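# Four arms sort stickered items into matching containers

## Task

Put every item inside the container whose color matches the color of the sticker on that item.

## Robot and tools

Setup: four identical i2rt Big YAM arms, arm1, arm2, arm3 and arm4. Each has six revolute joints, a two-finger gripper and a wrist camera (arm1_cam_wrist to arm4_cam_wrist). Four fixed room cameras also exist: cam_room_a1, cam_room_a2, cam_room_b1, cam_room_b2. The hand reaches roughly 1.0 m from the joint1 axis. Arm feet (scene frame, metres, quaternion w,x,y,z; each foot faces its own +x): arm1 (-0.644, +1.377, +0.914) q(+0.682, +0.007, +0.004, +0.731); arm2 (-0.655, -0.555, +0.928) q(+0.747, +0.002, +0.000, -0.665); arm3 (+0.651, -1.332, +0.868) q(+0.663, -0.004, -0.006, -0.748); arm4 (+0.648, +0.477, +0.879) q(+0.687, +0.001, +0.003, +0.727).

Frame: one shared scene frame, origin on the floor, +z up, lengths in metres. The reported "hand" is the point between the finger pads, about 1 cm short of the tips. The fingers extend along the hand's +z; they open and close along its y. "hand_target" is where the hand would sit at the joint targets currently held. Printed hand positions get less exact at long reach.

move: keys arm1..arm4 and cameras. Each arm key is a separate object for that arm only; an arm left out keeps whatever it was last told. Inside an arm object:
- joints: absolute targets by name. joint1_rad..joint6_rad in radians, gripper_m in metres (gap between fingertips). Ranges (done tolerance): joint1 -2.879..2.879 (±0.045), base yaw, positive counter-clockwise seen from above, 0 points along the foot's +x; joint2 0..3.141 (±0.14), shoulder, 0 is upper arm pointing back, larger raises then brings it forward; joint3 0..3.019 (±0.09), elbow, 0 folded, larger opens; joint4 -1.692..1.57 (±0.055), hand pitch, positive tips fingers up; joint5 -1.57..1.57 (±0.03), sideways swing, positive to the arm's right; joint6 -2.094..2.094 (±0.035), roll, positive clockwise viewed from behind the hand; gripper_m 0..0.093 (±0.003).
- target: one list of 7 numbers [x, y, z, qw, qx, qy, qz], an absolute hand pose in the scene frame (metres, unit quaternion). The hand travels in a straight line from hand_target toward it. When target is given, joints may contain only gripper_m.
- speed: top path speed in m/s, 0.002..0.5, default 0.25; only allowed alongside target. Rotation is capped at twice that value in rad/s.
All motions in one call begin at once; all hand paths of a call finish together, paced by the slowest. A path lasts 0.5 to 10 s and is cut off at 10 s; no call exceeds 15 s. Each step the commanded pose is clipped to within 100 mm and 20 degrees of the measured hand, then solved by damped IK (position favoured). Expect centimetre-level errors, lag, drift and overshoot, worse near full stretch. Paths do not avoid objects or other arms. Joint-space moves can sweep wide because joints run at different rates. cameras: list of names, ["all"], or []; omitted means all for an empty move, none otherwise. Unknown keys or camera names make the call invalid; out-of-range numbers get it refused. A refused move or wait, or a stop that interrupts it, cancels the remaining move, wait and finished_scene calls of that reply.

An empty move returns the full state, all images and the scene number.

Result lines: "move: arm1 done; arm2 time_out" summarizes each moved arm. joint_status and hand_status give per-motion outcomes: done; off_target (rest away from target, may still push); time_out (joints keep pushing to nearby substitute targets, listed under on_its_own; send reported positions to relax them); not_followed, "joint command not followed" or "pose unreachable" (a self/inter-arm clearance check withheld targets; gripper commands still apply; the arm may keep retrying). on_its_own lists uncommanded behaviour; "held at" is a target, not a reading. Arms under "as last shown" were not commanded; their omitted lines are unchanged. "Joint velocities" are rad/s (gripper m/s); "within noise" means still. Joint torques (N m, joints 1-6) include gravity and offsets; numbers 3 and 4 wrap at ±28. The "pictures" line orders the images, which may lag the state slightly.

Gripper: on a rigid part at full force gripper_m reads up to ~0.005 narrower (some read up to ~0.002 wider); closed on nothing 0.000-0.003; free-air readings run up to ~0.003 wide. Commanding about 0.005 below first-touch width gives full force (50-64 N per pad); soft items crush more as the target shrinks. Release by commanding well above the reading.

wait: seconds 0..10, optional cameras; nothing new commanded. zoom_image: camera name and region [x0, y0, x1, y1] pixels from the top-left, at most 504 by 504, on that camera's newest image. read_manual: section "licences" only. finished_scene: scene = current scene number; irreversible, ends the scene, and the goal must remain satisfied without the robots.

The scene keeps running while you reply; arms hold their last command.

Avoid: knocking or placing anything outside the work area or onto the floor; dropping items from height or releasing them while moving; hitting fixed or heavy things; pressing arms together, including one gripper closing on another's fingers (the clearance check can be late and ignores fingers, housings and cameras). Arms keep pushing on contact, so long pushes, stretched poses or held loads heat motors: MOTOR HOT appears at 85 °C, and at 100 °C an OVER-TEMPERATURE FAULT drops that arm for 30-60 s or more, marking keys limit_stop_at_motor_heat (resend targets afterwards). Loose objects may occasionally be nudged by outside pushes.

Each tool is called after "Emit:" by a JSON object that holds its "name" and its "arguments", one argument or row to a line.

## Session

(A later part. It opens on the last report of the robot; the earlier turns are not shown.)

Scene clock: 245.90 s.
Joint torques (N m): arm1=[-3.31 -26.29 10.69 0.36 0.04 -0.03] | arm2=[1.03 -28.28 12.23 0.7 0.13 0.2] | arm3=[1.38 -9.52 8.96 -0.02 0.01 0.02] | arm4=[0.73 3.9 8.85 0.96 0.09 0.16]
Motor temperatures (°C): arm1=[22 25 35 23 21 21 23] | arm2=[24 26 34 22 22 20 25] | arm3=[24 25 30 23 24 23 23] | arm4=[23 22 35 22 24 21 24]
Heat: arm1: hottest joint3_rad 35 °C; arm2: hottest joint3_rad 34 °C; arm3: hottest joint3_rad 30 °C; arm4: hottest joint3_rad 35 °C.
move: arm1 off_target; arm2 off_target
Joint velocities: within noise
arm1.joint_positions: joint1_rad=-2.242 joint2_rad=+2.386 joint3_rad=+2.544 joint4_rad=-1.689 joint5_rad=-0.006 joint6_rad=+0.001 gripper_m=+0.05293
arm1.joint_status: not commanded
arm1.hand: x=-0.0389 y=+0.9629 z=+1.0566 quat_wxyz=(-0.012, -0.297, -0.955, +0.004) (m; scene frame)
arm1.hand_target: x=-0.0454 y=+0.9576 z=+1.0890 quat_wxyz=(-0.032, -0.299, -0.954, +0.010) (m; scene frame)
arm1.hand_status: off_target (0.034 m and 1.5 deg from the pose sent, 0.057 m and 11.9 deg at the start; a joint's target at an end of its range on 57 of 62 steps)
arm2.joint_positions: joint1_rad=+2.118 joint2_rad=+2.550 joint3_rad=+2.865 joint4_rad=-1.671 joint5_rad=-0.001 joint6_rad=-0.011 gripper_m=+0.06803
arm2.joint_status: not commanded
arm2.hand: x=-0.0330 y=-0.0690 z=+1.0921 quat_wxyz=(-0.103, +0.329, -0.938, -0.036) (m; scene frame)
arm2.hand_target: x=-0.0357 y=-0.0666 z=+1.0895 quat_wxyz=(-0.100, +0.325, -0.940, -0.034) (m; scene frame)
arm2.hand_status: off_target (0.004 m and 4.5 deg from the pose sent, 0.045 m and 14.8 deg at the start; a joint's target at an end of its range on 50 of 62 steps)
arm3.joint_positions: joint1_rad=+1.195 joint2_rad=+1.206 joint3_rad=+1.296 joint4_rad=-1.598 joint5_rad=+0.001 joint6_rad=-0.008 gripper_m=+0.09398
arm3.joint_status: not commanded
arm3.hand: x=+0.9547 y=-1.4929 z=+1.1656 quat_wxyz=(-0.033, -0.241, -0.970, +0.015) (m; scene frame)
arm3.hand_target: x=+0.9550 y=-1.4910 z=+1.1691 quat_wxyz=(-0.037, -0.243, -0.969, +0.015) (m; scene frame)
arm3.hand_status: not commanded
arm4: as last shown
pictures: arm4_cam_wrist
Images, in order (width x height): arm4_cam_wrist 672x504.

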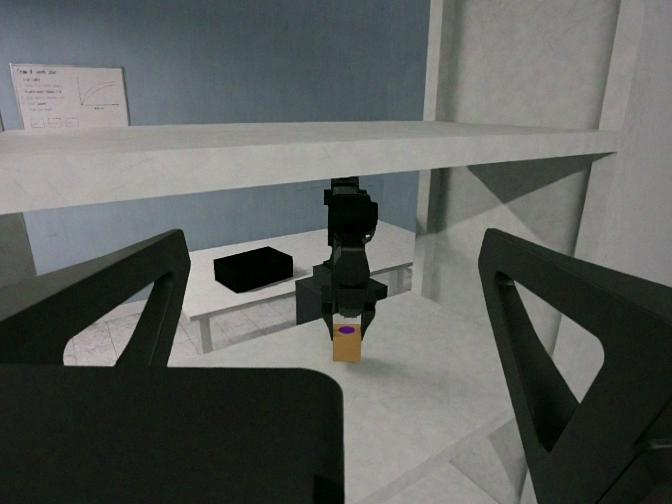

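Emit:
{"name": "move", "arguments": {
  "arm1": {"target":[-0.047,0.957,1.078,0,0.299,0.9542,0],"speed":0.05},
  "arm2": {"target":[-0.038,-0.066,1.055,0.087,-0.326,0.941,0.03],"speed":0.05},
  "cameras": ["arm4_cam_wrist","arm1_cam_wrist","arm2_cam_wrist"]
}}

Scene clock: 250.27 s.
Joint torques (N m): arm1=[-2.37 -24.88 10.59 0.29 0 -0.03] | arm2=[1.26 -30.97 10.02 1.7 0.12 0.2] | arm3=[1.49 -9.58 8.94 0.01 0.01 0.03] | arm4=[0.44 4.07 8.76 0.87 0.09 0.15]
Motor temperatures (°C): arm1=[22 25 35 23 21 21 23] | arm2=[24 27 33 22 22 20 25] | arm3=[24 25 30 23 24 23 23] | arm4=[23 22 35 22 24 21 24]
Heat: arm1: hottest joint3_rad 35 °C; arm2: hottest joint3_rad 33 °C; arm3: hottest joint3_rad 30 °C; arm4: hottest joint3_rad 35 °C.
move: arm1 off_target; arm2 done
Joint velocities: within noise
arm1.joint_positions: joint1_rad=-2.244 joint2_rad=+2.385 joint3_rad=+2.532 joint4_rad=-1.689 joint5_rad=-0.006 joint6_rad=-0.001 gripper_m=+0.05293
arm1.joint_status: not commanded
arm1.hand: x=-0.0415 y=+0.9630 z=+1.0532 quat_wxyz=(-0.007, -0.297, -0.955, +0.003) (m; scene frame)
arm1.hand_target: x=-0.0475 y=+0.9575 z=+1.0773 quat_wxyz=(-0.021, -0.299, -0.954, +0.007) (m; scene frame)
arm1.hand_status: off_target (0.026 m and 0.9 deg from the pose sent, 0.024 m and 1.5 deg at the start; a joint's target at an end of its range on 43 of 43 steps)
arm2.joint_positions: joint1_rad=+2.118 joint2_rad=+2.531 joint3_rad=+2.714 joint4_rad=-1.592 joint5_rad=-0.001 joint6_rad=-0.010 gripper_m=+0.06803
arm2.joint_status: not commanded
arm2.hand: x=-0.0358 y=-0.0711 z=+1.0475 quat_wxyz=(-0.078, +0.330, -0.941, -0.027) (m; scene frame)
arm2.hand_target: x=-0.0380 y=-0.0661 z=+1.0551 quat_wxyz=(-0.086, +0.326, -0.941, -0.030) (m; scene frame)
arm2.hand_status: done (0.009 m and 1.2 deg from the pose sent, 0.038 m and 2.0 deg at the start)
arm3, arm4: as last shown
pictures: arm1_cam_wrist, arm2_cam_wrist, arm4_cam_wrist
Images, in order (width x height): arm1_cam_wrist 672x504, arm2_cam_wrist 672x504, arm4_cam_wrist 672x504.

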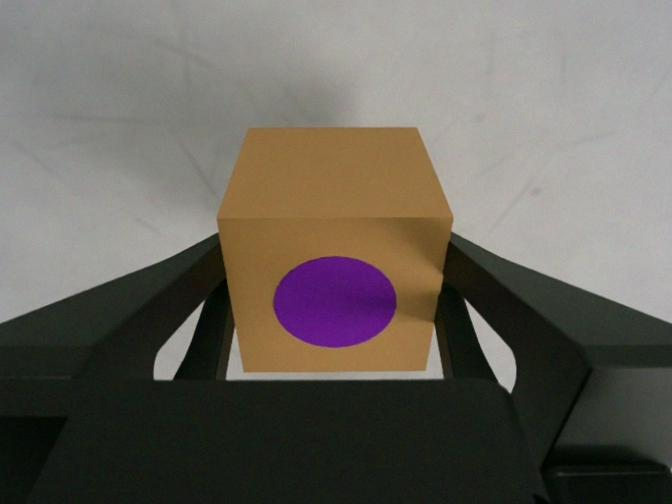

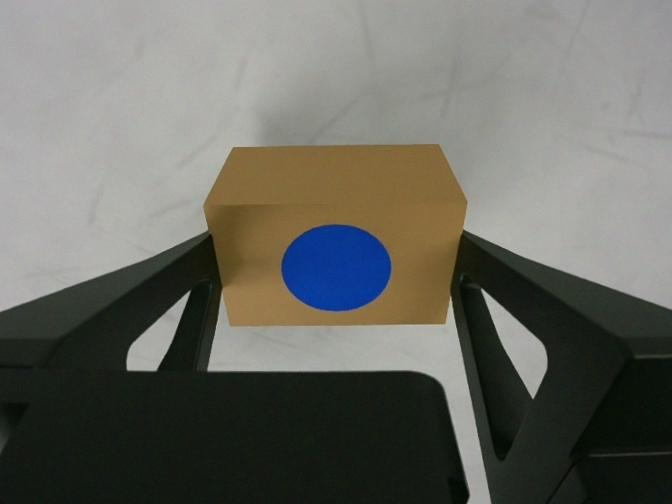

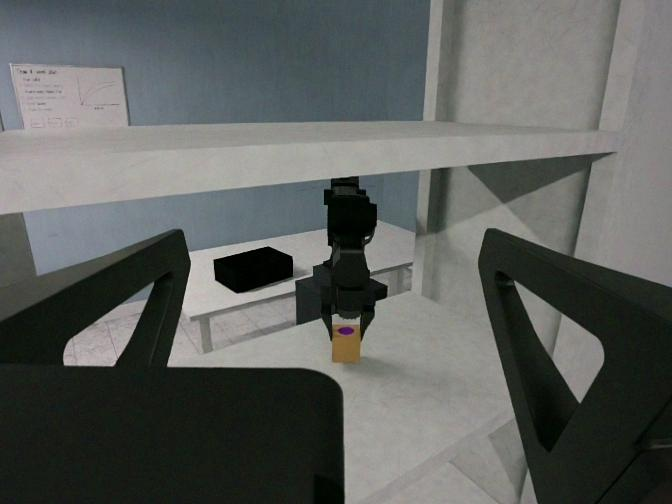

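Emit:
{"name": "move", "arguments": {
  "arm1": {"target":[-0.047,0.957,1.066,0,0.299,0.9542,0],"speed":0.05},
  "arm2": {"target":[-0.038,-0.066,1.043,0.087,-0.326,0.941,0.03],"speed":0.05}
}}

Emit:
{"name": "zoom_image", "arguments": {
  "camera": "arm4_cam_wrist",
  "region": [290, 280, 410, 400]
}}

Scene clock: 254.80 s.
Joint torques (N m): arm1=[-2.32 -23.53 10.39 0.34 0.05 -0.03] | arm2=[1.32 -30.04 9.68 1.83 0.12 0.2] | arm3=[1.49 -9.29 8.94 0.03 0.01 0.04] | arm4=[0.62 4.54 8.81 0.94 0.13 0.16]
Motor temperatures (°C): arm1=[22 26 35 23 21 21 23] | arm2=[24 27 33 22 22 20 25] | arm3=[24 25 30 23 24 23 23] | arm4=[23 22 35 22 24 21 24]
Heat: arm1: hottest joint3_rad 35 °C; arm2: hottest joint3_rad 33 °C; arm3: hottest joint3_rad 30 °C; arm4: hottest joint3_rad 35 °C.
move: arm1 off_target; arm2 done
Joint velocities: within noise
arm1.joint_positions: joint1_rad=-2.244 joint2_rad=+2.385 joint3_rad=+2.532 joint4_rad=-1.689 joint5_rad=-0.006 joint6_rad=-0.001 gripper_m=+0.05293
arm1.joint_status: not commanded
arm1.hand: x=-0.0415 y=+0.9630 z=+1.0532 quat_wxyz=(-0.007, -0.297, -0.955, +0.003) (m; scene frame)
arm1.hand_target: x=-0.0474 y=+0.9574 z=+1.0655 quat_wxyz=(-0.013, -0.299, -0.954, +0.004) (m; scene frame)
arm1.hand_status: off_target (0.015 m and 0.9 deg from the pose sent, 0.015 m and 0.9 deg at the start; a joint's target at an end of its range on 29 of 29 steps)
arm2.joint_positions: joint1_rad=+2.118 joint2_rad=+2.506 joint3_rad=+2.653 joint4_rad=-1.546 joint5_rad=-0.001 joint6_rad=-0.010 gripper_m=+0.06803
arm2.joint_status: not commanded
arm2.hand: x=-0.0354 y=-0.0708 z=+1.0434 quat_wxyz=(-0.083, +0.329, -0.940, -0.029) (m; scene frame)
arm2.hand_target: x=-0.0380 y=-0.0661 z=+1.0430 quat_wxyz=(-0.086, +0.326, -0.941, -0.030) (m; scene frame)
arm2.hand_status: done (0.005 m and 0.6 deg from the pose sent, 0.007 m and 1.2 deg at the start)
arm3: as last shown
arm4.joint_positions: joint1_rad=+0.904 joint2_rad=+0.290 joint3_rad=+0.798 joint4_rad=-0.188 joint5_rad=-0.001 joint6_rad=-0.012 gripper_m=+0.09400
arm4.joint_status: not commanded
arm4.hand: x=+0.4478 y=+0.6215 z=+1.4472 quat_wxyz=(-0.246, +0.558, -0.174, -0.773) (m; scene frame)
arm4.hand_target: x=+0.4445 y=+0.6252 z=+1.4433 quat_wxyz=(-0.242, +0.564, -0.181, -0.768) (m; scene frame)
arm4.hand_status: not commanded
pictures: none

Scaled by 4.200.
This view is cut from an older image: the scene may have changed since it was taken.

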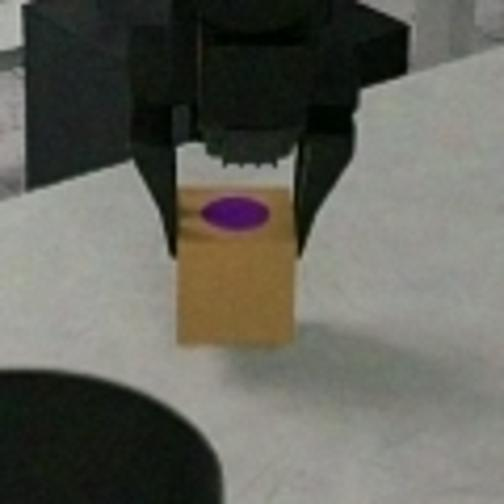

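Emit:
{"name": "move", "arguments": {
  "arm1": {"target":[-0.047,0.957,1.05,0,0.299,0.9542,0],"speed":0.05},
  "arm2": {"target":[-0.038,-0.066,1.032,0.087,-0.326,0.941,0.03],"speed":0.05},
  "cameras": ["arm4_cam_wrist"]
}}

Emit:
{"name": "zoom_image", "arguments": {
  "camera": "arm4_cam_wrist",
  "region": [290, 280, 410, 400]
}}

Scene clock: 260.80 s.
Joint torques (N m): arm1=[-2.73 -21.77 10.3 0.27 0 -0.03] | arm2=[1.2 -28.98 9.39 2.04 0.12 0.2] | arm3=[1.55 -9.35 8.94 0.01 0 0.04] | arm4=[0.32 3.84 8.83 0.9 0.09 0.15]
Motor temperatures (°C): arm1=[22 26 34 23 21 21 23] | arm2=[24 28 32 22 22 20 25] | arm3=[24 25 30 23 24 23 23] | arm4=[23 22 35 22 24 21 24]
Heat: arm1: hottest joint3_rad 34 °C; arm2: hottest joint3_rad 32 °C; arm3: hottest joint3_rad 30 °C; arm4: hottest joint3_rad 35 °C.
move: arm1 done; arm2 off_target
Joint velocities: within noise
arm1.joint_positions: joint1_rad=-2.244 joint2_rad=+2.385 joint3_rad=+2.532 joint4_rad=-1.689 joint5_rad=-0.006 joint6_rad=-0.001 gripper_m=+0.05293
arm1.joint_status: not commanded
arm1.hand: x=-0.0415 y=+0.9630 z=+1.0532 quat_wxyz=(-0.007, -0.297, -0.955, +0.003) (m; scene frame)
arm1.hand_target: x=-0.0472 y=+0.9572 z=+1.0499 quat_wxyz=(-0.002, -0.299, -0.954, +0.001) (m; scene frame)
arm1.hand_status: done (0.009 m and 0.9 deg from the pose sent, 0.009 m and 0.9 deg at the start; a joint's target at an end of its range on 29 of 29 steps)
arm2.joint_positions: joint1_rad=+2.118 joint2_rad=+2.482 joint3_rad=+2.607 joint4_rad=-1.512 joint5_rad=-0.001 joint6_rad=-0.010 gripper_m=+0.06803
arm2.joint_status: not commanded
arm2.hand: x=-0.0354 y=-0.0708 z=+1.0431 quat_wxyz=(-0.088, +0.329, -0.940, -0.031) (m; scene frame)
arm2.hand_target: x=-0.0381 y=-0.0662 z=+1.0322 quat_wxyz=(-0.087, +0.326, -0.941, -0.030) (m; scene frame)
arm2.hand_status: off_target (0.012 m and 0.4 deg from the pose sent, 0.013 m and 0.6 deg at the start)
arm3, arm4: as last shown
pictures: arm4_cam_wrist
Images, in order (width x height): arm4_cam_wrist 672x504.

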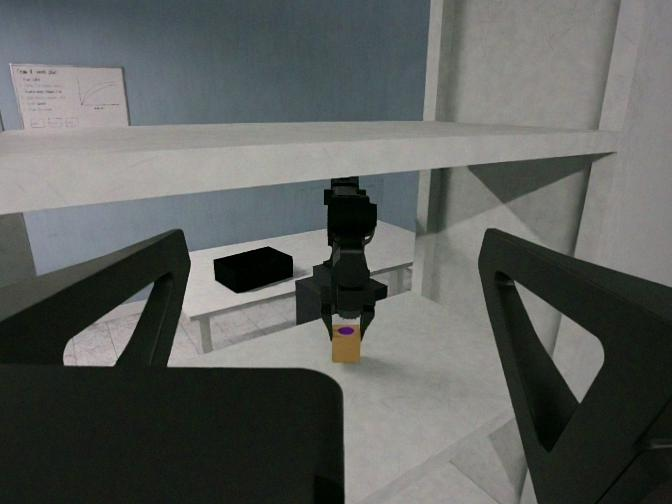

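Scaled by 4.200.

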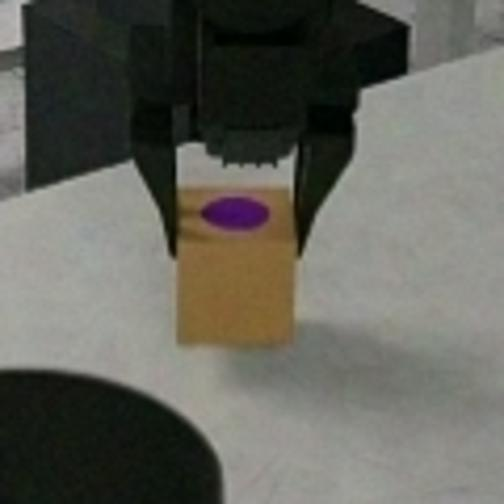

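Emit:
{"name": "move", "arguments": {
  "arm1": {"joints":{"gripper_m":0.085}},
  "arm2": {"joints":{"gripper_m":0.093}},
  "cameras": ["arm1_cam_wrist","arm2_cam_wrist","arm4_cam_wrist"]
}}

Scene clock: 265.90 s.
Joint torques (N m): arm1=[-2.78 -21.83 10.14 0.28 0.01 -0.02] | arm2=[1.32 -28.92 10.02 1.73 0.12 0.21] | arm3=[1.55 -9.52 8.99 -0.01 0.01 0.04] | arm4=[0.67 4.07 8.83 0.84 0.1 0.15]
Motor temperatures (°C): arm1=[22 26 34 23 21 21 23] | arm2=[24 28 32 22 22 20 25] | arm3=[24 25 30 23 24 23 23] | arm4=[23 22 35 22 24 21 24]
Heat: arm1: hottest joint3_rad 34 °C; arm2: hottest joint3_rad 32 °C; arm3: hottest joint3_rad 30 °C; arm4: hottest joint3_rad 35 °C.
move: arm1 done; arm2 done
Joint velocities: within noise
arm1.joint_positions: joint1_rad=-2.244 joint2_rad=+2.385 joint3_rad=+2.532 joint4_rad=-1.689 joint5_rad=-0.006 joint6_rad=-0.001 gripper_m=+0.08496
arm1.joint_status: all done
arm1.hand: x=-0.0415 y=+0.9630 z=+1.0532 quat_wxyz=(-0.007, -0.297, -0.955, +0.003) (m; scene frame)
arm1.hand_target: x=-0.0472 y=+0.9572 z=+1.0499 quat_wxyz=(-0.002, -0.299, -0.954, +0.001) (m; scene frame)
arm1.hand_status: not commanded
arm2.joint_positions: joint1_rad=+2.118 joint2_rad=+2.482 joint3_rad=+2.599 joint4_rad=-1.504 joint5_rad=-0.001 joint6_rad=-0.009 gripper_m=+0.09292
arm2.joint_status: all done
arm2.hand: x=-0.0352 y=-0.0706 z=+1.0402 quat_wxyz=(-0.088, +0.329, -0.940, -0.031) (m; scene frame)
arm2.hand_target: x=-0.0381 y=-0.0662 z=+1.0322 quat_wxyz=(-0.087, +0.326, -0.941, -0.030) (m; scene frame)
arm2.hand_status: not commanded
arm3, arm4: as last shown
pictures: arm1_cam_wrist, arm2_cam_wrist, arm4_cam_wrist
Images, in order (width x height): arm1_cam_wrist 672x504, arm2_cam_wrist 672x504, arm4_cam_wrist 672x504.

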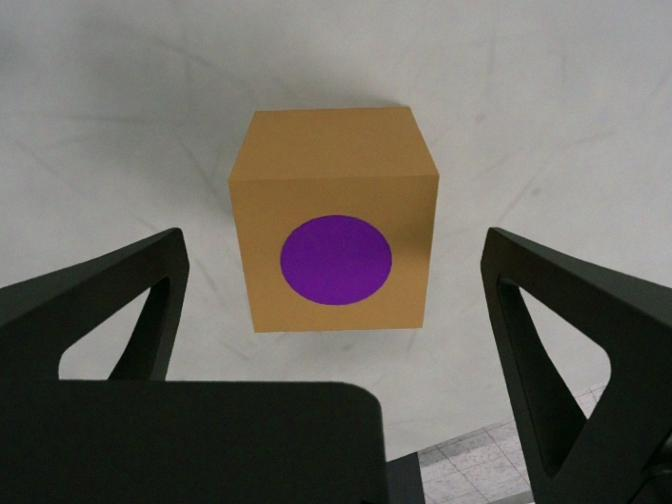

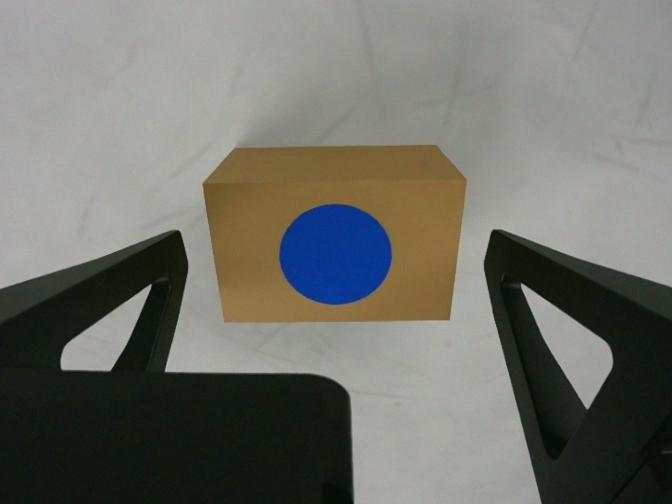

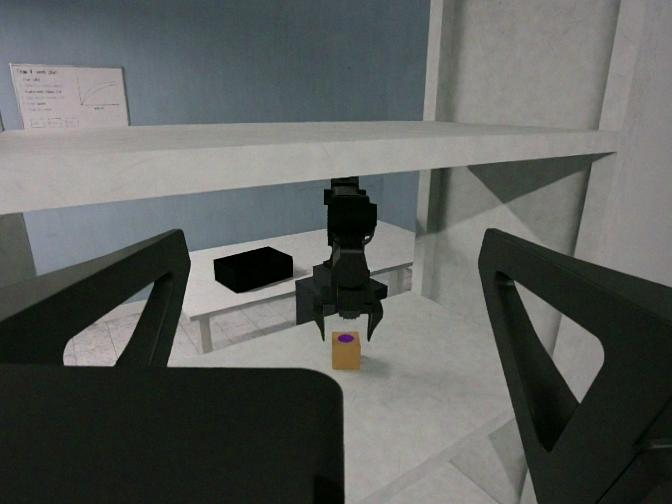

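Emit:
{"name": "move", "arguments": {
  "arm1": {"target":[-0.25,1.1,1.13,0,0.299,0.9542,0],"speed":0.15},
  "arm2": {"target":[-0.246,-0.233,1.13,0.1233,-0.3242,0.9369,0.0427],"speed":0.15},
  "cameras": ["arm1_cam_wrist","arm2_cam_wrist","arm4_cam_wrist"]
}}

Scene clock: 274.10 s.
Joint torques (N m): arm1=[-3.37 -13.39 10.39 0.58 -0.02 -0.04] | arm2=[1.2 -16.26 10.11 1.83 0.11 0.18] | arm3=[1.49 -9.47 8.95 0.02 0.02 0.02] | arm4=[0.26 4.31 8.87 0.84 0.1 0.18]
Motor temperatures (°C): arm1=[22 26 34 23 21 21 23] | arm2=[24 28 32 22 22 20 24] | arm3=[24 25 30 23 24 23 23] | arm4=[23 22 35 22 24 21 24]
Heat: arm1: hottest joint3_rad 34 °C; arm2: hottest joint3_rad 32 °C; arm3: hottest joint3_rad 30 °C; arm4: hottest joint3_rad 35 °C.
move: arm1 done; arm2 done
Joint velocities: within noise
arm1.joint_positions: joint1_rad=-2.246 joint2_rad=+1.598 joint3_rad=+1.484 joint4_rad=-1.463 joint5_rad=-0.006 joint6_rad=-0.003 gripper_m=+0.08496
arm1.joint_status: not commanded
arm1.hand: x=-0.2475 y=+1.1048 z=+1.1233 quat_wxyz=(+0.010, -0.297, -0.955, -0.003) (m; scene frame)
arm1.hand_target: x=-0.2500 y=+1.1001 z=+1.1300 quat_wxyz=(+0.000, -0.299, -0.954, +0.000) (m; scene frame)
arm1.hand_status: done (0.009 m and 1.2 deg from the pose sent, 0.261 m and 0.9 deg at the start)
arm2.joint_positions: joint1_rad=+2.118 joint2_rad=+1.552 joint3_rad=+1.382 joint4_rad=-1.141 joint5_rad=-0.001 joint6_rad=-0.009 gripper_m=+0.09292
arm2.joint_status: not commanded
arm2.hand: x=-0.2435 y=-0.2339 z=+1.1363 quat_wxyz=(-0.124, +0.327, -0.936, -0.043) (m; scene frame)
arm2.hand_target: x=-0.2461 y=-0.2331 z=+1.1299 quat_wxyz=(-0.123, +0.324, -0.937, -0.043) (m; scene frame)
arm2.hand_status: done (0.007 m and 0.4 deg from the pose sent, 0.281 m and 4.3 deg at the start)
arm3, arm4: as last shown
pictures: arm1_cam_wrist, arm2_cam_wrist, arm4_cam_wrist
Images, in order (width x height): arm1_cam_wrist 672x504, arm2_cam_wrist 672x504, arm4_cam_wrist 672x504.

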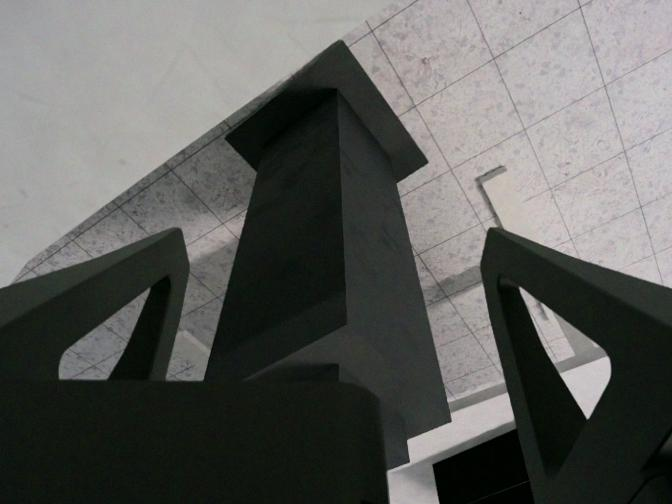

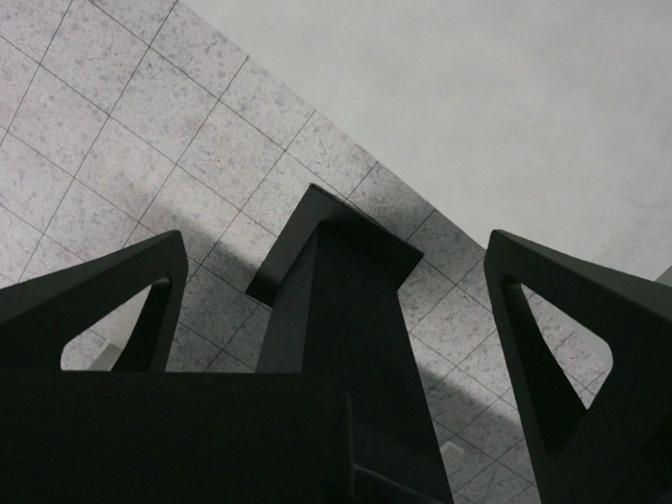

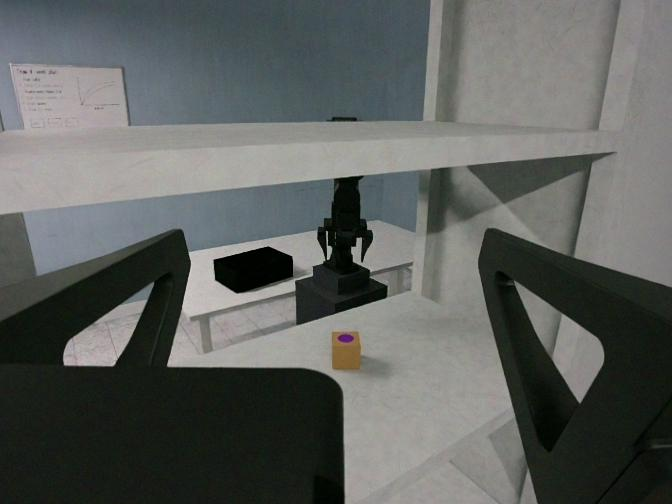

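Emit:
{"name": "move", "arguments": {
  "arm1": {"joints":{"joint2_rad":0.8,"joint3_rad":0.9}},
  "arm2": {"joints":{"joint2_rad":0.8,"joint3_rad":0.9,"joint4_rad":-1.6}},
  "arm4": {"target":[0.26,0.747,1.15,0.0571,-0.9367,0.2935,0.1821],"speed":0.2}
}}

Emit:
{"name": "move", "arguments": {
  "arm4": {"target":[0.1,0.86,1.14,0.0571,-0.9367,0.2935,0.1821],"speed":0.2},
  "cameras": ["arm4_cam_wrist","cam_room_a2"]
}}

Scene clock: 287.10 s.
Joint torques (N m): arm1=[-2.9 -0.03 10.76 0.95 -0.04 -0.05] | arm2=[1.2 -3.14 9.81 0.59 0.11 0.18] | arm3=[1.55 -9.47 8.92 -0.02 0 0.04] | arm4=[1.9 -11.22 12.94 0.29 0.1 0.16]
Motor temperatures (°C): arm1=[22 27 34 23 21 21 22] | arm2=[24 28 32 22 22 20 24] | arm3=[24 25 30 23 24 23 23] | arm4=[23 22 35 22 24 21 24]
Heat: arm1: hottest joint3_rad 34 °C; arm2: hottest joint3_rad 32 °C; arm3: hottest joint3_rad 30 °C; arm4: hottest joint3_rad 35 °C.
move: arm1 done; arm2 done; arm4 off_target
Joint velocities: within noise
arm1.joint_positions: joint1_rad=-2.246 joint2_rad=+0.801 joint3_rad=+0.899 joint4_rad=-1.462 joint5_rad=-0.006 joint6_rad=-0.003 gripper_m=+0.08496
arm1.joint_status: all done
arm1.hand: x=-0.4440 y=+1.2414 z=+1.1549 quat_wxyz=(-0.091, -0.295, -0.951, +0.029) (m; scene frame)
arm1.hand_target: x=-0.4446 y=+1.2387 z=+1.1559 quat_wxyz=(-0.094, -0.297, -0.950, +0.031) (m; scene frame)
arm1.hand_status: not commanded
arm2.joint_positions: joint1_rad=+2.118 joint2_rad=+0.797 joint3_rad=+0.916 joint4_rad=-1.591 joint5_rad=-0.001 joint6_rad=-0.009 gripper_m=+0.09292
arm2.joint_status: all done
arm2.hand: x=-0.4905 y=-0.4273 z=+1.1765 quat_wxyz=(-0.048, +0.330, -0.943, -0.017) (m; scene frame)
arm2.hand_target: x=-0.4948 y=-0.4299 z=+1.1692 quat_wxyz=(-0.035, +0.327, -0.944, -0.012) (m; scene frame)
arm2.hand_status: not commanded
arm3: as last shown
arm4.joint_positions: joint1_rad=+0.904 joint2_rad=+1.320 joint3_rad=+1.238 joint4_rad=-1.138 joint5_rad=+0.007 joint6_rad=-0.010 gripper_m=+0.09400
arm4.joint_status: not commanded
arm4.hand: x=+0.2733 y=+0.7427 z=+1.1299 quat_wxyz=(-0.054, +0.940, -0.292, -0.167) (m; scene frame)
arm4.hand_target: x=+0.2607 y=+0.7465 z=+1.1500 quat_wxyz=(-0.057, +0.937, -0.293, -0.183) (m; scene frame)
arm4.hand_status: off_target (0.025 m and 1.9 deg from the pose sent, 0.373 m and 86.5 deg at the start)
pictures: none

Scene clock: 288.73 s.
Joint torques (N m): arm1=[-3.02 -0.56 10.77 0.94 -0.01 -0.03] | arm2=[1.14 -3.02 9.84 0.57 0.11 0.18] | arm3=[1.55 -9.52 8.95 -0.02 0.02 0.03] | arm4=[1.44 -19.19 12.86 0.17 0.07 0.13]
Motor temperatures (°C): arm1=[22 27 33 23 21 21 22] | arm2=[24 28 32 22 22 20 24] | arm3=[24 25 30 23 24 23 23] | arm4=[23 22 36 22 24 21 24]
Heat: arm1: hottest joint3_rad 33 °C; arm2: hottest joint3_rad 32 °C; arm3: hottest joint3_rad 30 °C; arm4: hottest joint3_rad 36 °C.
move: arm4 off_target
Joint velocities: within noise
arm1, arm2, arm3: as last shown
arm4.joint_positions: joint1_rad=+0.904 joint2_rad=+1.834 joint3_rad=+1.840 joint4_rad=-1.214 joint5_rad=+0.007 joint6_rad=-0.010 gripper_m=+0.09400
arm4.joint_status: not commanded
arm4.hand: x=+0.1124 y=+0.8552 z=+1.1291 quat_wxyz=(-0.056, +0.939, -0.292, -0.172) (m; scene frame)
arm4.hand_target: x=+0.1006 y=+0.8596 z=+1.1397 quat_wxyz=(-0.057, +0.937, -0.293, -0.183) (m; scene frame)
arm4.hand_status: off_target (0.017 m and 1.2 deg from the pose sent, 0.210 m and 1.9 deg at the start)
pictures: arm4_cam_wrist, cam_room_a2
Images, in order (width x height): arm4_cam_wrist 672x504, cam_room_a2 672x504.

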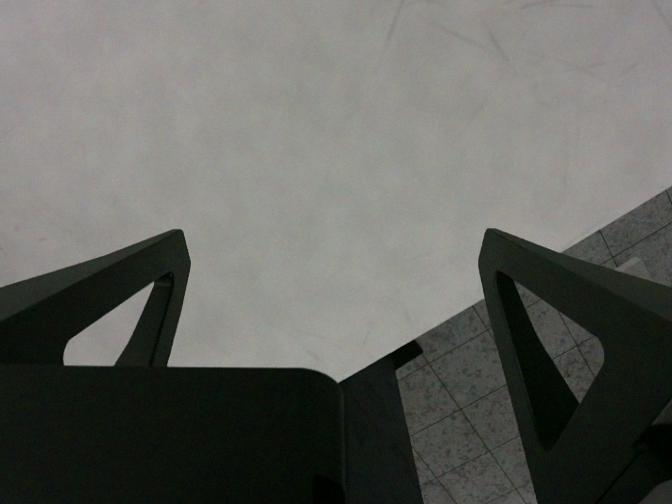

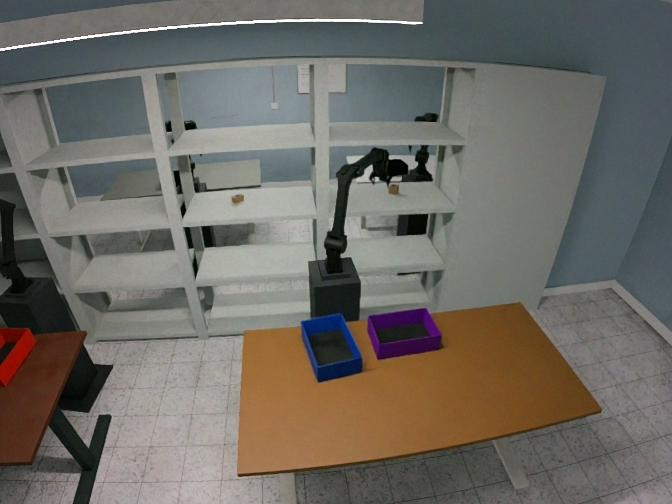

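Emit:
{"name": "move", "arguments": {
  "arm4": {"target":[0.01,0.925,1.12,0.0571,-0.9367,0.2935,0.1821],"speed":0.15},
  "cameras": ["arm4_cam_wrist"]
}}

Scene clock: 293.17 s.
Joint torques (N m): arm1=[-2.96 -0.62 10.91 0.79 0 -0.02] | arm2=[1.2 -3.08 9.83 0.59 0.11 0.18] | arm3=[1.55 -9.41 8.98 0.02 0.02 0.03] | arm4=[1.2 -24.18 12.48 0.24 0.01 0.1]
Motor temperatures (°C): arm1=[22 26 33 23 21 21 22] | arm2=[24 27 32 22 22 20 24] | arm3=[24 25 30 23 24 23 23] | arm4=[23 22 36 22 24 21 24]
Heat: arm1: hottest joint3_rad 33 °C; arm2: hottest joint3_rad 32 °C; arm3: hottest joint3_rad 30 °C; arm4: hottest joint3_rad 36 °C.
move: arm4 done
Joint velocities: within noise
arm1, arm2: as last shown
arm3.joint_positions: joint1_rad=+1.195 joint2_rad=+1.206 joint3_rad=+1.296 joint4_rad=-1.598 joint5_rad=+0.001 joint6_rad=-0.008 gripper_m=+0.09398
arm3.joint_status: not commanded
arm3.hand: x=+0.9547 y=-1.4929 z=+1.1656 quat_wxyz=(-0.033, -0.241, -0.970, +0.015) (m; scene frame)
arm3.hand_target: x=+0.9550 y=-1.4910 z=+1.1691 quat_wxyz=(-0.037, -0.243, -0.969, +0.015) (m; scene frame)
arm3.hand_status: not commanded
arm4.joint_positions: joint1_rad=+0.904 joint2_rad=+2.227 joint3_rad=+2.443 joint4_rad=-1.412 joint5_rad=+0.007 joint6_rad=-0.010 gripper_m=+0.09400
arm4.joint_status: not commanded
arm4.hand: x=+0.0183 y=+0.9209 z=+1.1207 quat_wxyz=(-0.058, +0.938, -0.291, -0.178) (m; scene frame)
arm4.hand_target: x=+0.0105 y=+0.9247 z=+1.1197 quat_wxyz=(-0.057, +0.937, -0.293, -0.183) (m; scene frame)
arm4.hand_status: done (0.009 m and 0.5 deg from the pose sent, 0.124 m and 1.2 deg at the start)
pictures: arm4_cam_wrist
Images, in order (width x height): arm4_cam_wrist 672x504.

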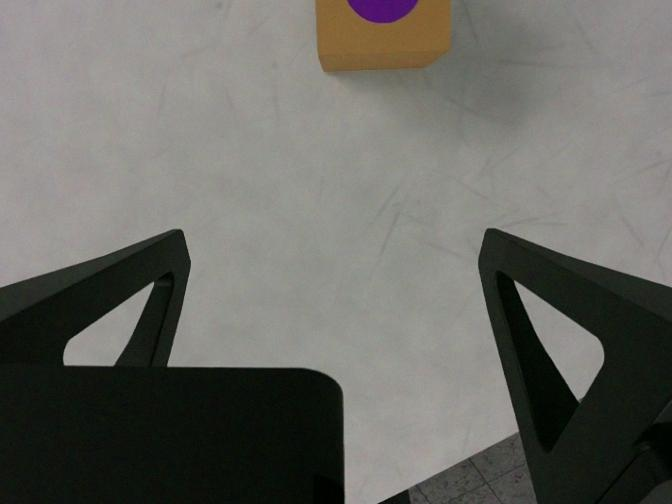

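Emit:
{"name": "move", "arguments": {
  "arm4": {"target":[-0.04,0.985,1.1,0.0571,-0.9367,0.2935,0.1821],"speed":0.12},
  "cameras": ["arm4_cam_wrist"]
}}

Scene clock: 300.37 s.
Joint torques (N m): arm1=[-3.31 -0.15 10.74 0.79 0.05 -0.01] | arm2=[1.14 -2.96 9.81 0.58 0.11 0.18] | arm3=[1.44 -9.41 8.98 0.02 0.01 0.03] | arm4=[0.32 -27.28 12.4 1.31 -0.03 -0.1]
Motor temperatures (°C): arm1=[22 26 33 23 21 21 22] | arm2=[24 27 32 22 22 20 24] | arm3=[24 25 30 23 24 23 23] | arm4=[23 23 36 22 24 21 24]
Heat: arm1: hottest joint3_rad 33 °C; arm2: hottest joint3_rad 32 °C; arm3: hottest joint3_rad 30 °C; arm4: hottest joint3_rad 36 °C.
move: arm4 off_target
Joint velocities: within noise
arm1, arm2, arm3: as last shown
arm4.joint_positions: joint1_rad=+0.884 joint2_rad=+2.515 joint3_rad=+2.877 joint4_rad=-1.437 joint5_rad=-0.002 joint6_rad=-0.013 gripper_m=+0.09400
arm4.joint_status: not commanded
arm4.hand: x=-0.0326 y=+0.9753 z=+1.0949 quat_wxyz=(-0.074, +0.923, -0.295, -0.235) (m; scene frame)
arm4.hand_target: x=-0.0383 y=+0.9838 z=+1.0997 quat_wxyz=(-0.081, +0.920, -0.289, -0.253) (m; scene frame)
arm4.hand_status: off_target (0.013 m and 6.5 deg from the pose sent, 0.089 m and 0.5 deg at the start; a joint's target at an end of its range on 25 of 40 steps)
pictures: arm4_cam_wrist
Images, in order (width x height): arm4_cam_wrist 672x504.

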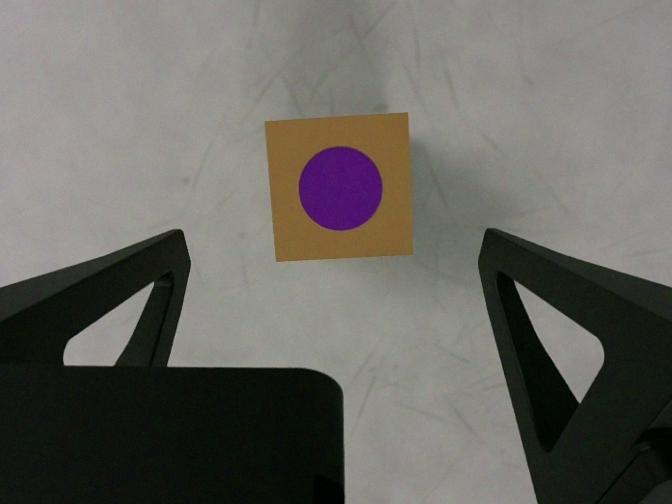

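Emit:
{"name": "move", "arguments": {
  "arm4": {"target":[-0.052,0.991,1.034,0.0687,-0.9303,0.2756,0.2319],"speed":0.1},
  "cameras": ["arm4_cam_wrist"]
}}

Scene clock: 307.53 s.
Joint torques (N m): arm1=[-3.14 -0.73 10.78 0.96 -0.01 -0.07] | arm2=[1.2 -2.96 9.81 0.61 0.11 0.18] | arm3=[1.49 -9.47 8.94 0.01 0.01 0.03] | arm4=[0.32 -27.58 12.36 0.75 -0.06 -0.11]
Motor temperatures (°C): arm1=[22 26 32 23 21 21 22] | arm2=[24 27 32 22 22 20 24] | arm3=[24 25 30 23 24 23 23] | arm4=[23 24 36 22 24 21 24]
Heat: arm1: hottest joint3_rad 32 °C; arm2: hottest joint3_rad 32 °C; arm3: hottest joint3_rad 30 °C; arm4: hottest joint3_rad 36 °C.
move: arm4 off_target
Joint velocities: within noise
arm1, arm2, arm3: as last shown
arm4.joint_positions: joint1_rad=+0.884 joint2_rad=+2.582 joint3_rad=+2.864 joint4_rad=-1.368 joint5_rad=-0.020 joint6_rad=-0.041 gripper_m=+0.09400
arm4.joint_status: not commanded
arm4.hand: x=-0.0491 y=+0.9829 z=+1.0414 quat_wxyz=(-0.068, +0.929, -0.280, -0.232) (m; scene frame)
arm4.hand_target: x=-0.0512 y=+0.9904 z=+1.0340 quat_wxyz=(-0.070, +0.929, -0.275, -0.236) (m; scene frame)
arm4.hand_status: off_target (0.011 m and 0.5 deg from the pose sent, 0.066 m and 2.4 deg at the start)
pictures: arm4_cam_wrist
Images, in order (width x height): arm4_cam_wrist 672x504.

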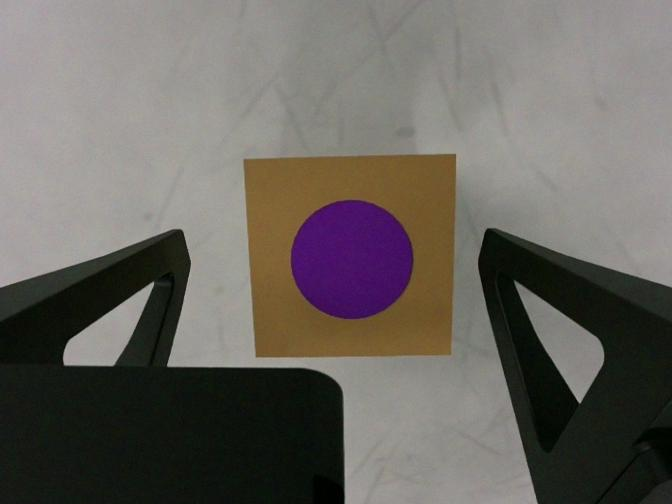

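Emit:
{"name": "move", "arguments": {
  "arm4": {"target":[-0.053,0.991,1.022,0.0687,-0.9303,0.2756,0.2319],"speed":0.1}
}}

Emit:
{"name": "move", "arguments": {
  "arm4": {"joints":{"gripper_m":0.043}},
  "cameras": ["arm4_cam_wrist"]
}}

Scene clock: 312.43 s.
Joint torques (N m): arm1=[-2.43 0.09 10.95 0.69 -0.03 -0.03] | arm2=[1.14 -2.96 9.8 0.58 0.11 0.18] | arm3=[1.55 -9.41 8.92 0.03 0.01 0.04] | arm4=[0.44 -27.93 9.17 1.37 -0.04 -0.09]
Motor temperatures (°C): arm1=[22 26 32 23 21 21 22] | arm2=[24 27 32 22 22 20 24] | arm3=[24 25 30 23 24 23 23] | arm4=[23 24 36 22 24 21 24]
Heat: arm1: hottest joint3_rad 32 °C; arm2: hottest joint3_rad 32 °C; arm3: hottest joint3_rad 30 °C; arm4: hottest joint3_rad 36 °C.
move: arm4 off_target
Joint velocities: within noise
arm1, arm2, arm3: as last shown
arm4.joint_positions: joint1_rad=+0.884 joint2_rad=+2.582 joint3_rad=+2.864 joint4_rad=-1.356 joint5_rad=-0.020 joint6_rad=-0.041 gripper_m=+0.09400
arm4.joint_status: not commanded
arm4.hand: x=-0.0511 y=+0.9844 z=+1.0428 quat_wxyz=(-0.069, +0.928, -0.279, -0.237) (m; scene frame)
arm4.hand_target: x=-0.0523 y=+0.9904 z=+1.0222 quat_wxyz=(-0.069, +0.930, -0.276, -0.232) (m; scene frame)
arm4.hand_status: off_target (0.022 m and 0.8 deg from the pose sent, 0.021 m and 0.5 deg at the start)
pictures: none

Scene clock: 313.03 s.
Joint torques (N m): arm1=[-3.37 -0.21 10.8 0.76 0 -0.04] | arm2=[1.14 -3.02 9.83 0.58 0.1 0.19] | arm3=[1.61 -9.52 8.95 -0.01 0.01 0.03] | arm4=[0.67 -27.99 9.2 1.31 -0.05 -0.06]
Motor temperatures (°C): arm1=[22 26 32 23 21 21 22] | arm2=[24 27 32 22 22 20 24] | arm3=[24 25 30 23 24 23 23] | arm4=[23 24 36 22 24 21 24]
Heat: arm1: hottest joint3_rad 32 °C; arm2: hottest joint3_rad 32 °C; arm3: hottest joint3_rad 30 °C; arm4: hottest joint3_rad 36 °C.
move: arm4 off_target
Joint velocities: within noise
arm1, arm2, arm3: as last shown
arm4.joint_positions: joint1_rad=+0.884 joint2_rad=+2.582 joint3_rad=+2.864 joint4_rad=-1.356 joint5_rad=-0.020 joint6_rad=-0.044 gripper_m=+0.05355
arm4.joint_status: gripper_m off_target (ended at +0.05358, target +0.04300)
arm4.hand: x=-0.0511 y=+0.9845 z=+1.0428 quat_wxyz=(-0.070, +0.928, -0.278, -0.237) (m; scene frame)
arm4.hand_target: x=-0.0523 y=+0.9904 z=+1.0222 quat_wxyz=(-0.069, +0.930, -0.276, -0.232) (m; scene frame)
arm4.hand_status: not commanded
pictures: arm4_cam_wrist
Images, in order (width x height): arm4_cam_wrist 672x504.

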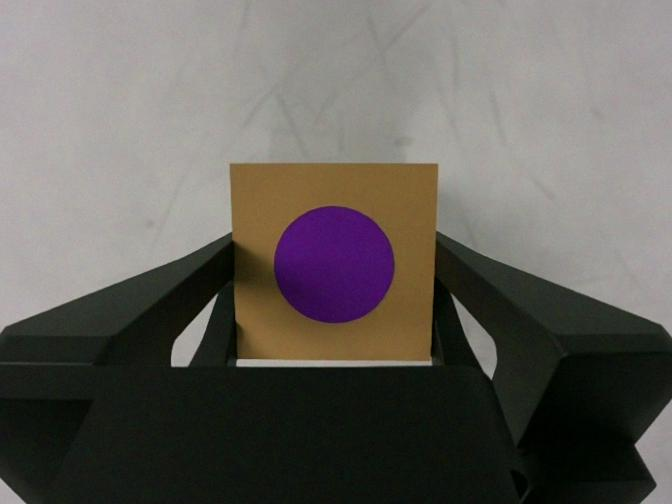

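Emit:
{"name": "move", "arguments": {
  "arm4": {"target":[-0.01,0.955,1.09,0.0687,-0.9303,0.2756,0.2319],"speed":0.12}
}}

Emit:
{"name": "move", "arguments": {
  "arm4": {"target":[0.26,0.747,1.15,0.0571,-0.9367,0.2935,0.1821],"speed":0.2},
  "cameras": ["arm4_cam_wrist"]
}}

Emit:
{"name": "move", "arguments": {
  "arm4": {"joints":{"joint2_rad":0.8,"joint3_rad":0.9,"joint4_rad":-1.2}}
}}

Emit:
{"name": "move", "arguments": {
  "arm4": {"joints":{"joint1_rad":-1.07}},
  "cameras": ["arm4_cam_wrist","cam_room_a2"]
}}

Scene clock: 326.90 s.
Joint torques (N m): arm1=[-2.2 -0.38 10.95 0.92 0.03 -0.04] | arm2=[1.03 -3.19 9.81 0.58 0.1 0.18] | arm3=[1.44 -9.52 8.98 0.01 0.01 0.04] | arm4=[0.85 -28.86 8.94 1.36 0.08 -0.04]
Motor temperatures (°C): arm1=[22 26 32 23 21 21 22] | arm2=[24 26 32 22 22 20 24] | arm3=[24 25 30 23 24 23 23] | arm4=[23 24 35 22 24 21 25]
Heat: arm1: hottest joint3_rad 32 °C; arm2: hottest joint3_rad 32 °C; arm3: hottest joint3_rad 30 °C; arm4: hottest joint3_rad 35 °C.
move: arm4 done
Joint velocities: within noise
arm1, arm2, arm3: as last shown
arm4.joint_positions: joint1_rad=+0.884 joint2_rad=+2.289 joint3_rad=+2.422 joint4_rad=-1.244 joint5_rad=-0.020 joint6_rad=-0.044 gripper_m=+0.05355
arm4.joint_status: not commanded
arm4.hand: x=-0.0080 y=+0.9533 z=+1.0799 quat_wxyz=(-0.064, +0.932, -0.280, -0.220) (m; scene frame)
arm4.hand_target: x=-0.0099 y=+0.9548 z=+1.0901 quat_wxyz=(-0.069, +0.930, -0.276, -0.232) (m; scene frame)
arm4.hand_status: done (0.010 m and 1.6 deg from the pose sent, 0.069 m and 0.7 deg at the start)
pictures: none

Scene clock: 329.20 s.
Joint torques (N m): arm1=[-2.55 -0.56 10.86 0.88 -0.01 -0.04] | arm2=[1.08 -3.14 9.84 0.62 0.1 0.18] | arm3=[1.49 -9.64 8.92 -0.01 0.01 0.03] | arm4=[1.73 -12.28 8.96 0.31 0.21 0.2]
Motor temperatures (°C): arm1=[22 26 32 23 21 21 22] | arm2=[24 26 32 22 22 20 23] | arm3=[24 25 30 23 24 23 23] | arm4=[23 25 35 22 24 21 25]
Heat: arm1: hottest joint3_rad 32 °C; arm2: hottest joint3_rad 32 °C; arm3: hottest joint3_rad 30 °C; arm4: hottest joint3_rad 35 °C.
move: arm4 done
Joint velocities: within noise
arm1.joint_positions: joint1_rad=-2.246 joint2_rad=+0.801 joint3_rad=+0.899 joint4_rad=-1.462 joint5_rad=-0.006 joint6_rad=-0.003 gripper_m=+0.08496
arm1.joint_status: not commanded
arm1.hand: x=-0.4440 y=+1.2414 z=+1.1549 quat_wxyz=(-0.091, -0.295, -0.951, +0.029) (m; scene frame)
arm1.hand_target: x=-0.4446 y=+1.2387 z=+1.1559 quat_wxyz=(-0.094, -0.297, -0.950, +0.031) (m; scene frame)
arm1.hand_status: not commanded
arm2.joint_positions: joint1_rad=+2.118 joint2_rad=+0.797 joint3_rad=+0.916 joint4_rad=-1.591 joint5_rad=-0.001 joint6_rad=-0.009 gripper_m=+0.09292
arm2.joint_status: not commanded
arm2.hand: x=-0.4905 y=-0.4273 z=+1.1765 quat_wxyz=(-0.048, +0.330, -0.943, -0.017) (m; scene frame)
arm2.hand_target: x=-0.4948 y=-0.4299 z=+1.1692 quat_wxyz=(-0.035, +0.327, -0.944, -0.012) (m; scene frame)
arm2.hand_status: not commanded
arm3: as last shown
arm4.joint_positions: joint1_rad=+0.905 joint2_rad=+1.334 joint3_rad=+1.297 joint4_rad=-1.142 joint5_rad=+0.004 joint6_rad=-0.010 gripper_m=+0.05355
arm4.joint_status: not commanded
arm4.hand: x=+0.2602 y=+0.7514 z=+1.1509 quat_wxyz=(-0.059, +0.937, -0.290, -0.186) (m; scene frame)
arm4.hand_target: x=+0.2600 y=+0.7471 z=+1.1502 quat_wxyz=(-0.057, +0.937, -0.294, -0.182) (m; scene frame)
arm4.hand_status: done (0.004 m and 0.6 deg from the pose sent, 0.345 m and 4.7 deg at the start)
pictures: arm4_cam_wrist
Images, in order (width x height): arm4_cam_wrist 672x504.

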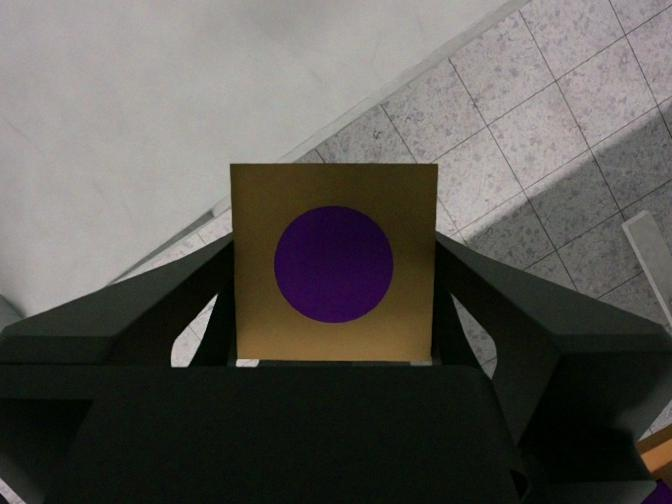

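Scene clock: 330.50 s.
Joint torques (N m): arm1=[-2.67 0.03 10.78 0.91 -0.01 -0.06] | arm2=[1.08 -3.14 9.81 0.58 0.11 0.19] | arm3=[1.49 -9.35 8.96 0.03 0.01 0.03] | arm4=[1.38 -2.32 8.98 0.68 0.18 0.14]
Motor temperatures (°C): arm1=[22 26 32 23 21 21 22] | arm2=[24 26 32 22 22 20 23] | arm3=[24 25 30 23 24 23 23] | arm4=[23 25 35 22 24 21 25]
Heat: arm1: hottest joint3_rad 32 °C; arm2: hottest joint3_rad 32 °C; arm3: hottest joint3_rad 30 °C; arm4: hottest joint3_rad 35 °C.
move: arm4 done
Joint velocities: within noise
arm1, arm2, arm3: as last shown
arm4.joint_positions: joint1_rad=+0.905 joint2_rad=+0.794 joint3_rad=+0.902 joint4_rad=-1.196 joint5_rad=+0.004 joint6_rad=-0.010 gripper_m=+0.05355
arm4.joint_status: all done
arm4.hand: x=+0.4041 y=+0.6509 z=+1.1495 quat_wxyz=(-0.073, +0.927, -0.288, -0.229) (m; scene frame)
arm4.hand_target: x=+0.4034 y=+0.6489 z=+1.1463 quat_wxyz=(-0.070, +0.928, -0.291, -0.223) (m; scene frame)
arm4.hand_status: not commanded
pictures: none

Scene clock: 332.47 s.
Joint torques (N m): arm1=[-2.96 -0.73 10.78 0.95 -0.01 -0.02] | arm2=[1.2 -3.08 9.83 0.58 0.1 0.19] | arm3=[1.61 -9.41 8.94 0.02 0.02 0.03] | arm4=[0.67 -2.96 9.11 0.65 0.03 0.16]
Motor temperatures (°C): arm1=[22 26 32 23 21 21 22] | arm2=[24 26 32 22 22 20 23] | arm3=[24 25 30 23 24 23 23] | arm4=[23 25 35 22 24 21 25]
Heat: arm1: hottest joint3_rad 32 °C; arm2: hottest joint3_rad 32 °C; arm3: hottest joint3_rad 30 °C; arm4: hottest joint3_rad 35 °C.
move: arm4 done
Joint velocities: within noise
arm1, arm2: as last shown
arm3.joint_positions: joint1_rad=+1.195 joint2_rad=+1.206 joint3_rad=+1.296 joint4_rad=-1.598 joint5_rad=+0.001 joint6_rad=-0.008 gripper_m=+0.09398
arm3.joint_status: not commanded
arm3.hand: x=+0.9547 y=-1.4929 z=+1.1656 quat_wxyz=(-0.033, -0.241, -0.970, +0.015) (m; scene frame)
arm3.hand_target: x=+0.9550 y=-1.4910 z=+1.1691 quat_wxyz=(-0.037, -0.243, -0.969, +0.015) (m; scene frame)
arm3.hand_status: not commanded
arm4.joint_positions: joint1_rad=-1.067 joint2_rad=+0.794 joint3_rad=+0.902 joint4_rad=-1.196 joint5_rad=+0.009 joint6_rad=-0.007 gripper_m=+0.05356
arm4.joint_status: all done
arm4.hand: x=+0.9043 y=+0.6357 z=+1.1472 quat_wxyz=(-0.229, +0.271, -0.933, -0.060) (m; scene frame)
arm4.hand_target: x=+0.9040 y=+0.6349 z=+1.1440 quat_wxyz=(-0.222, +0.265, -0.936, -0.060) (m; scene frame)
arm4.hand_status: not commanded
pictures: arm4_cam_wrist, cam_room_a2
Images, in order (width x height): arm4_cam_wrist 672x504, cam_room_a2 672x504.

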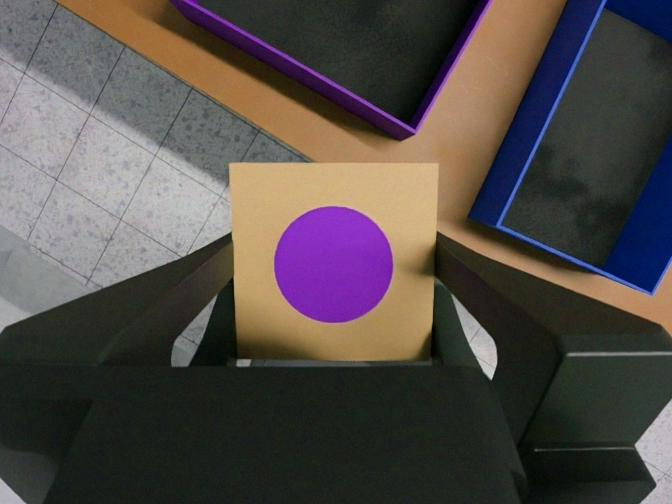

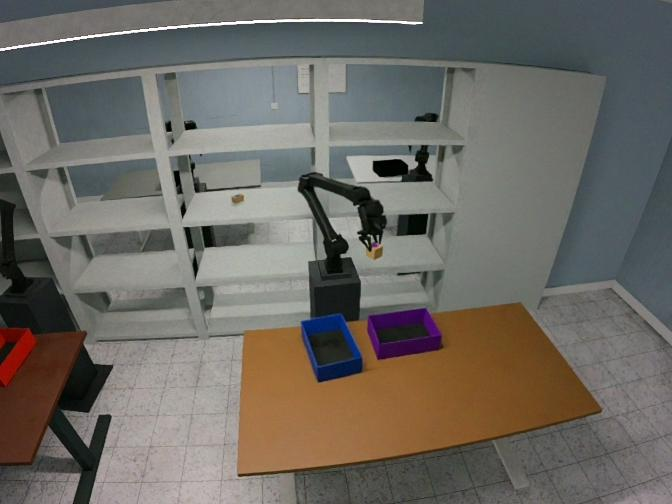

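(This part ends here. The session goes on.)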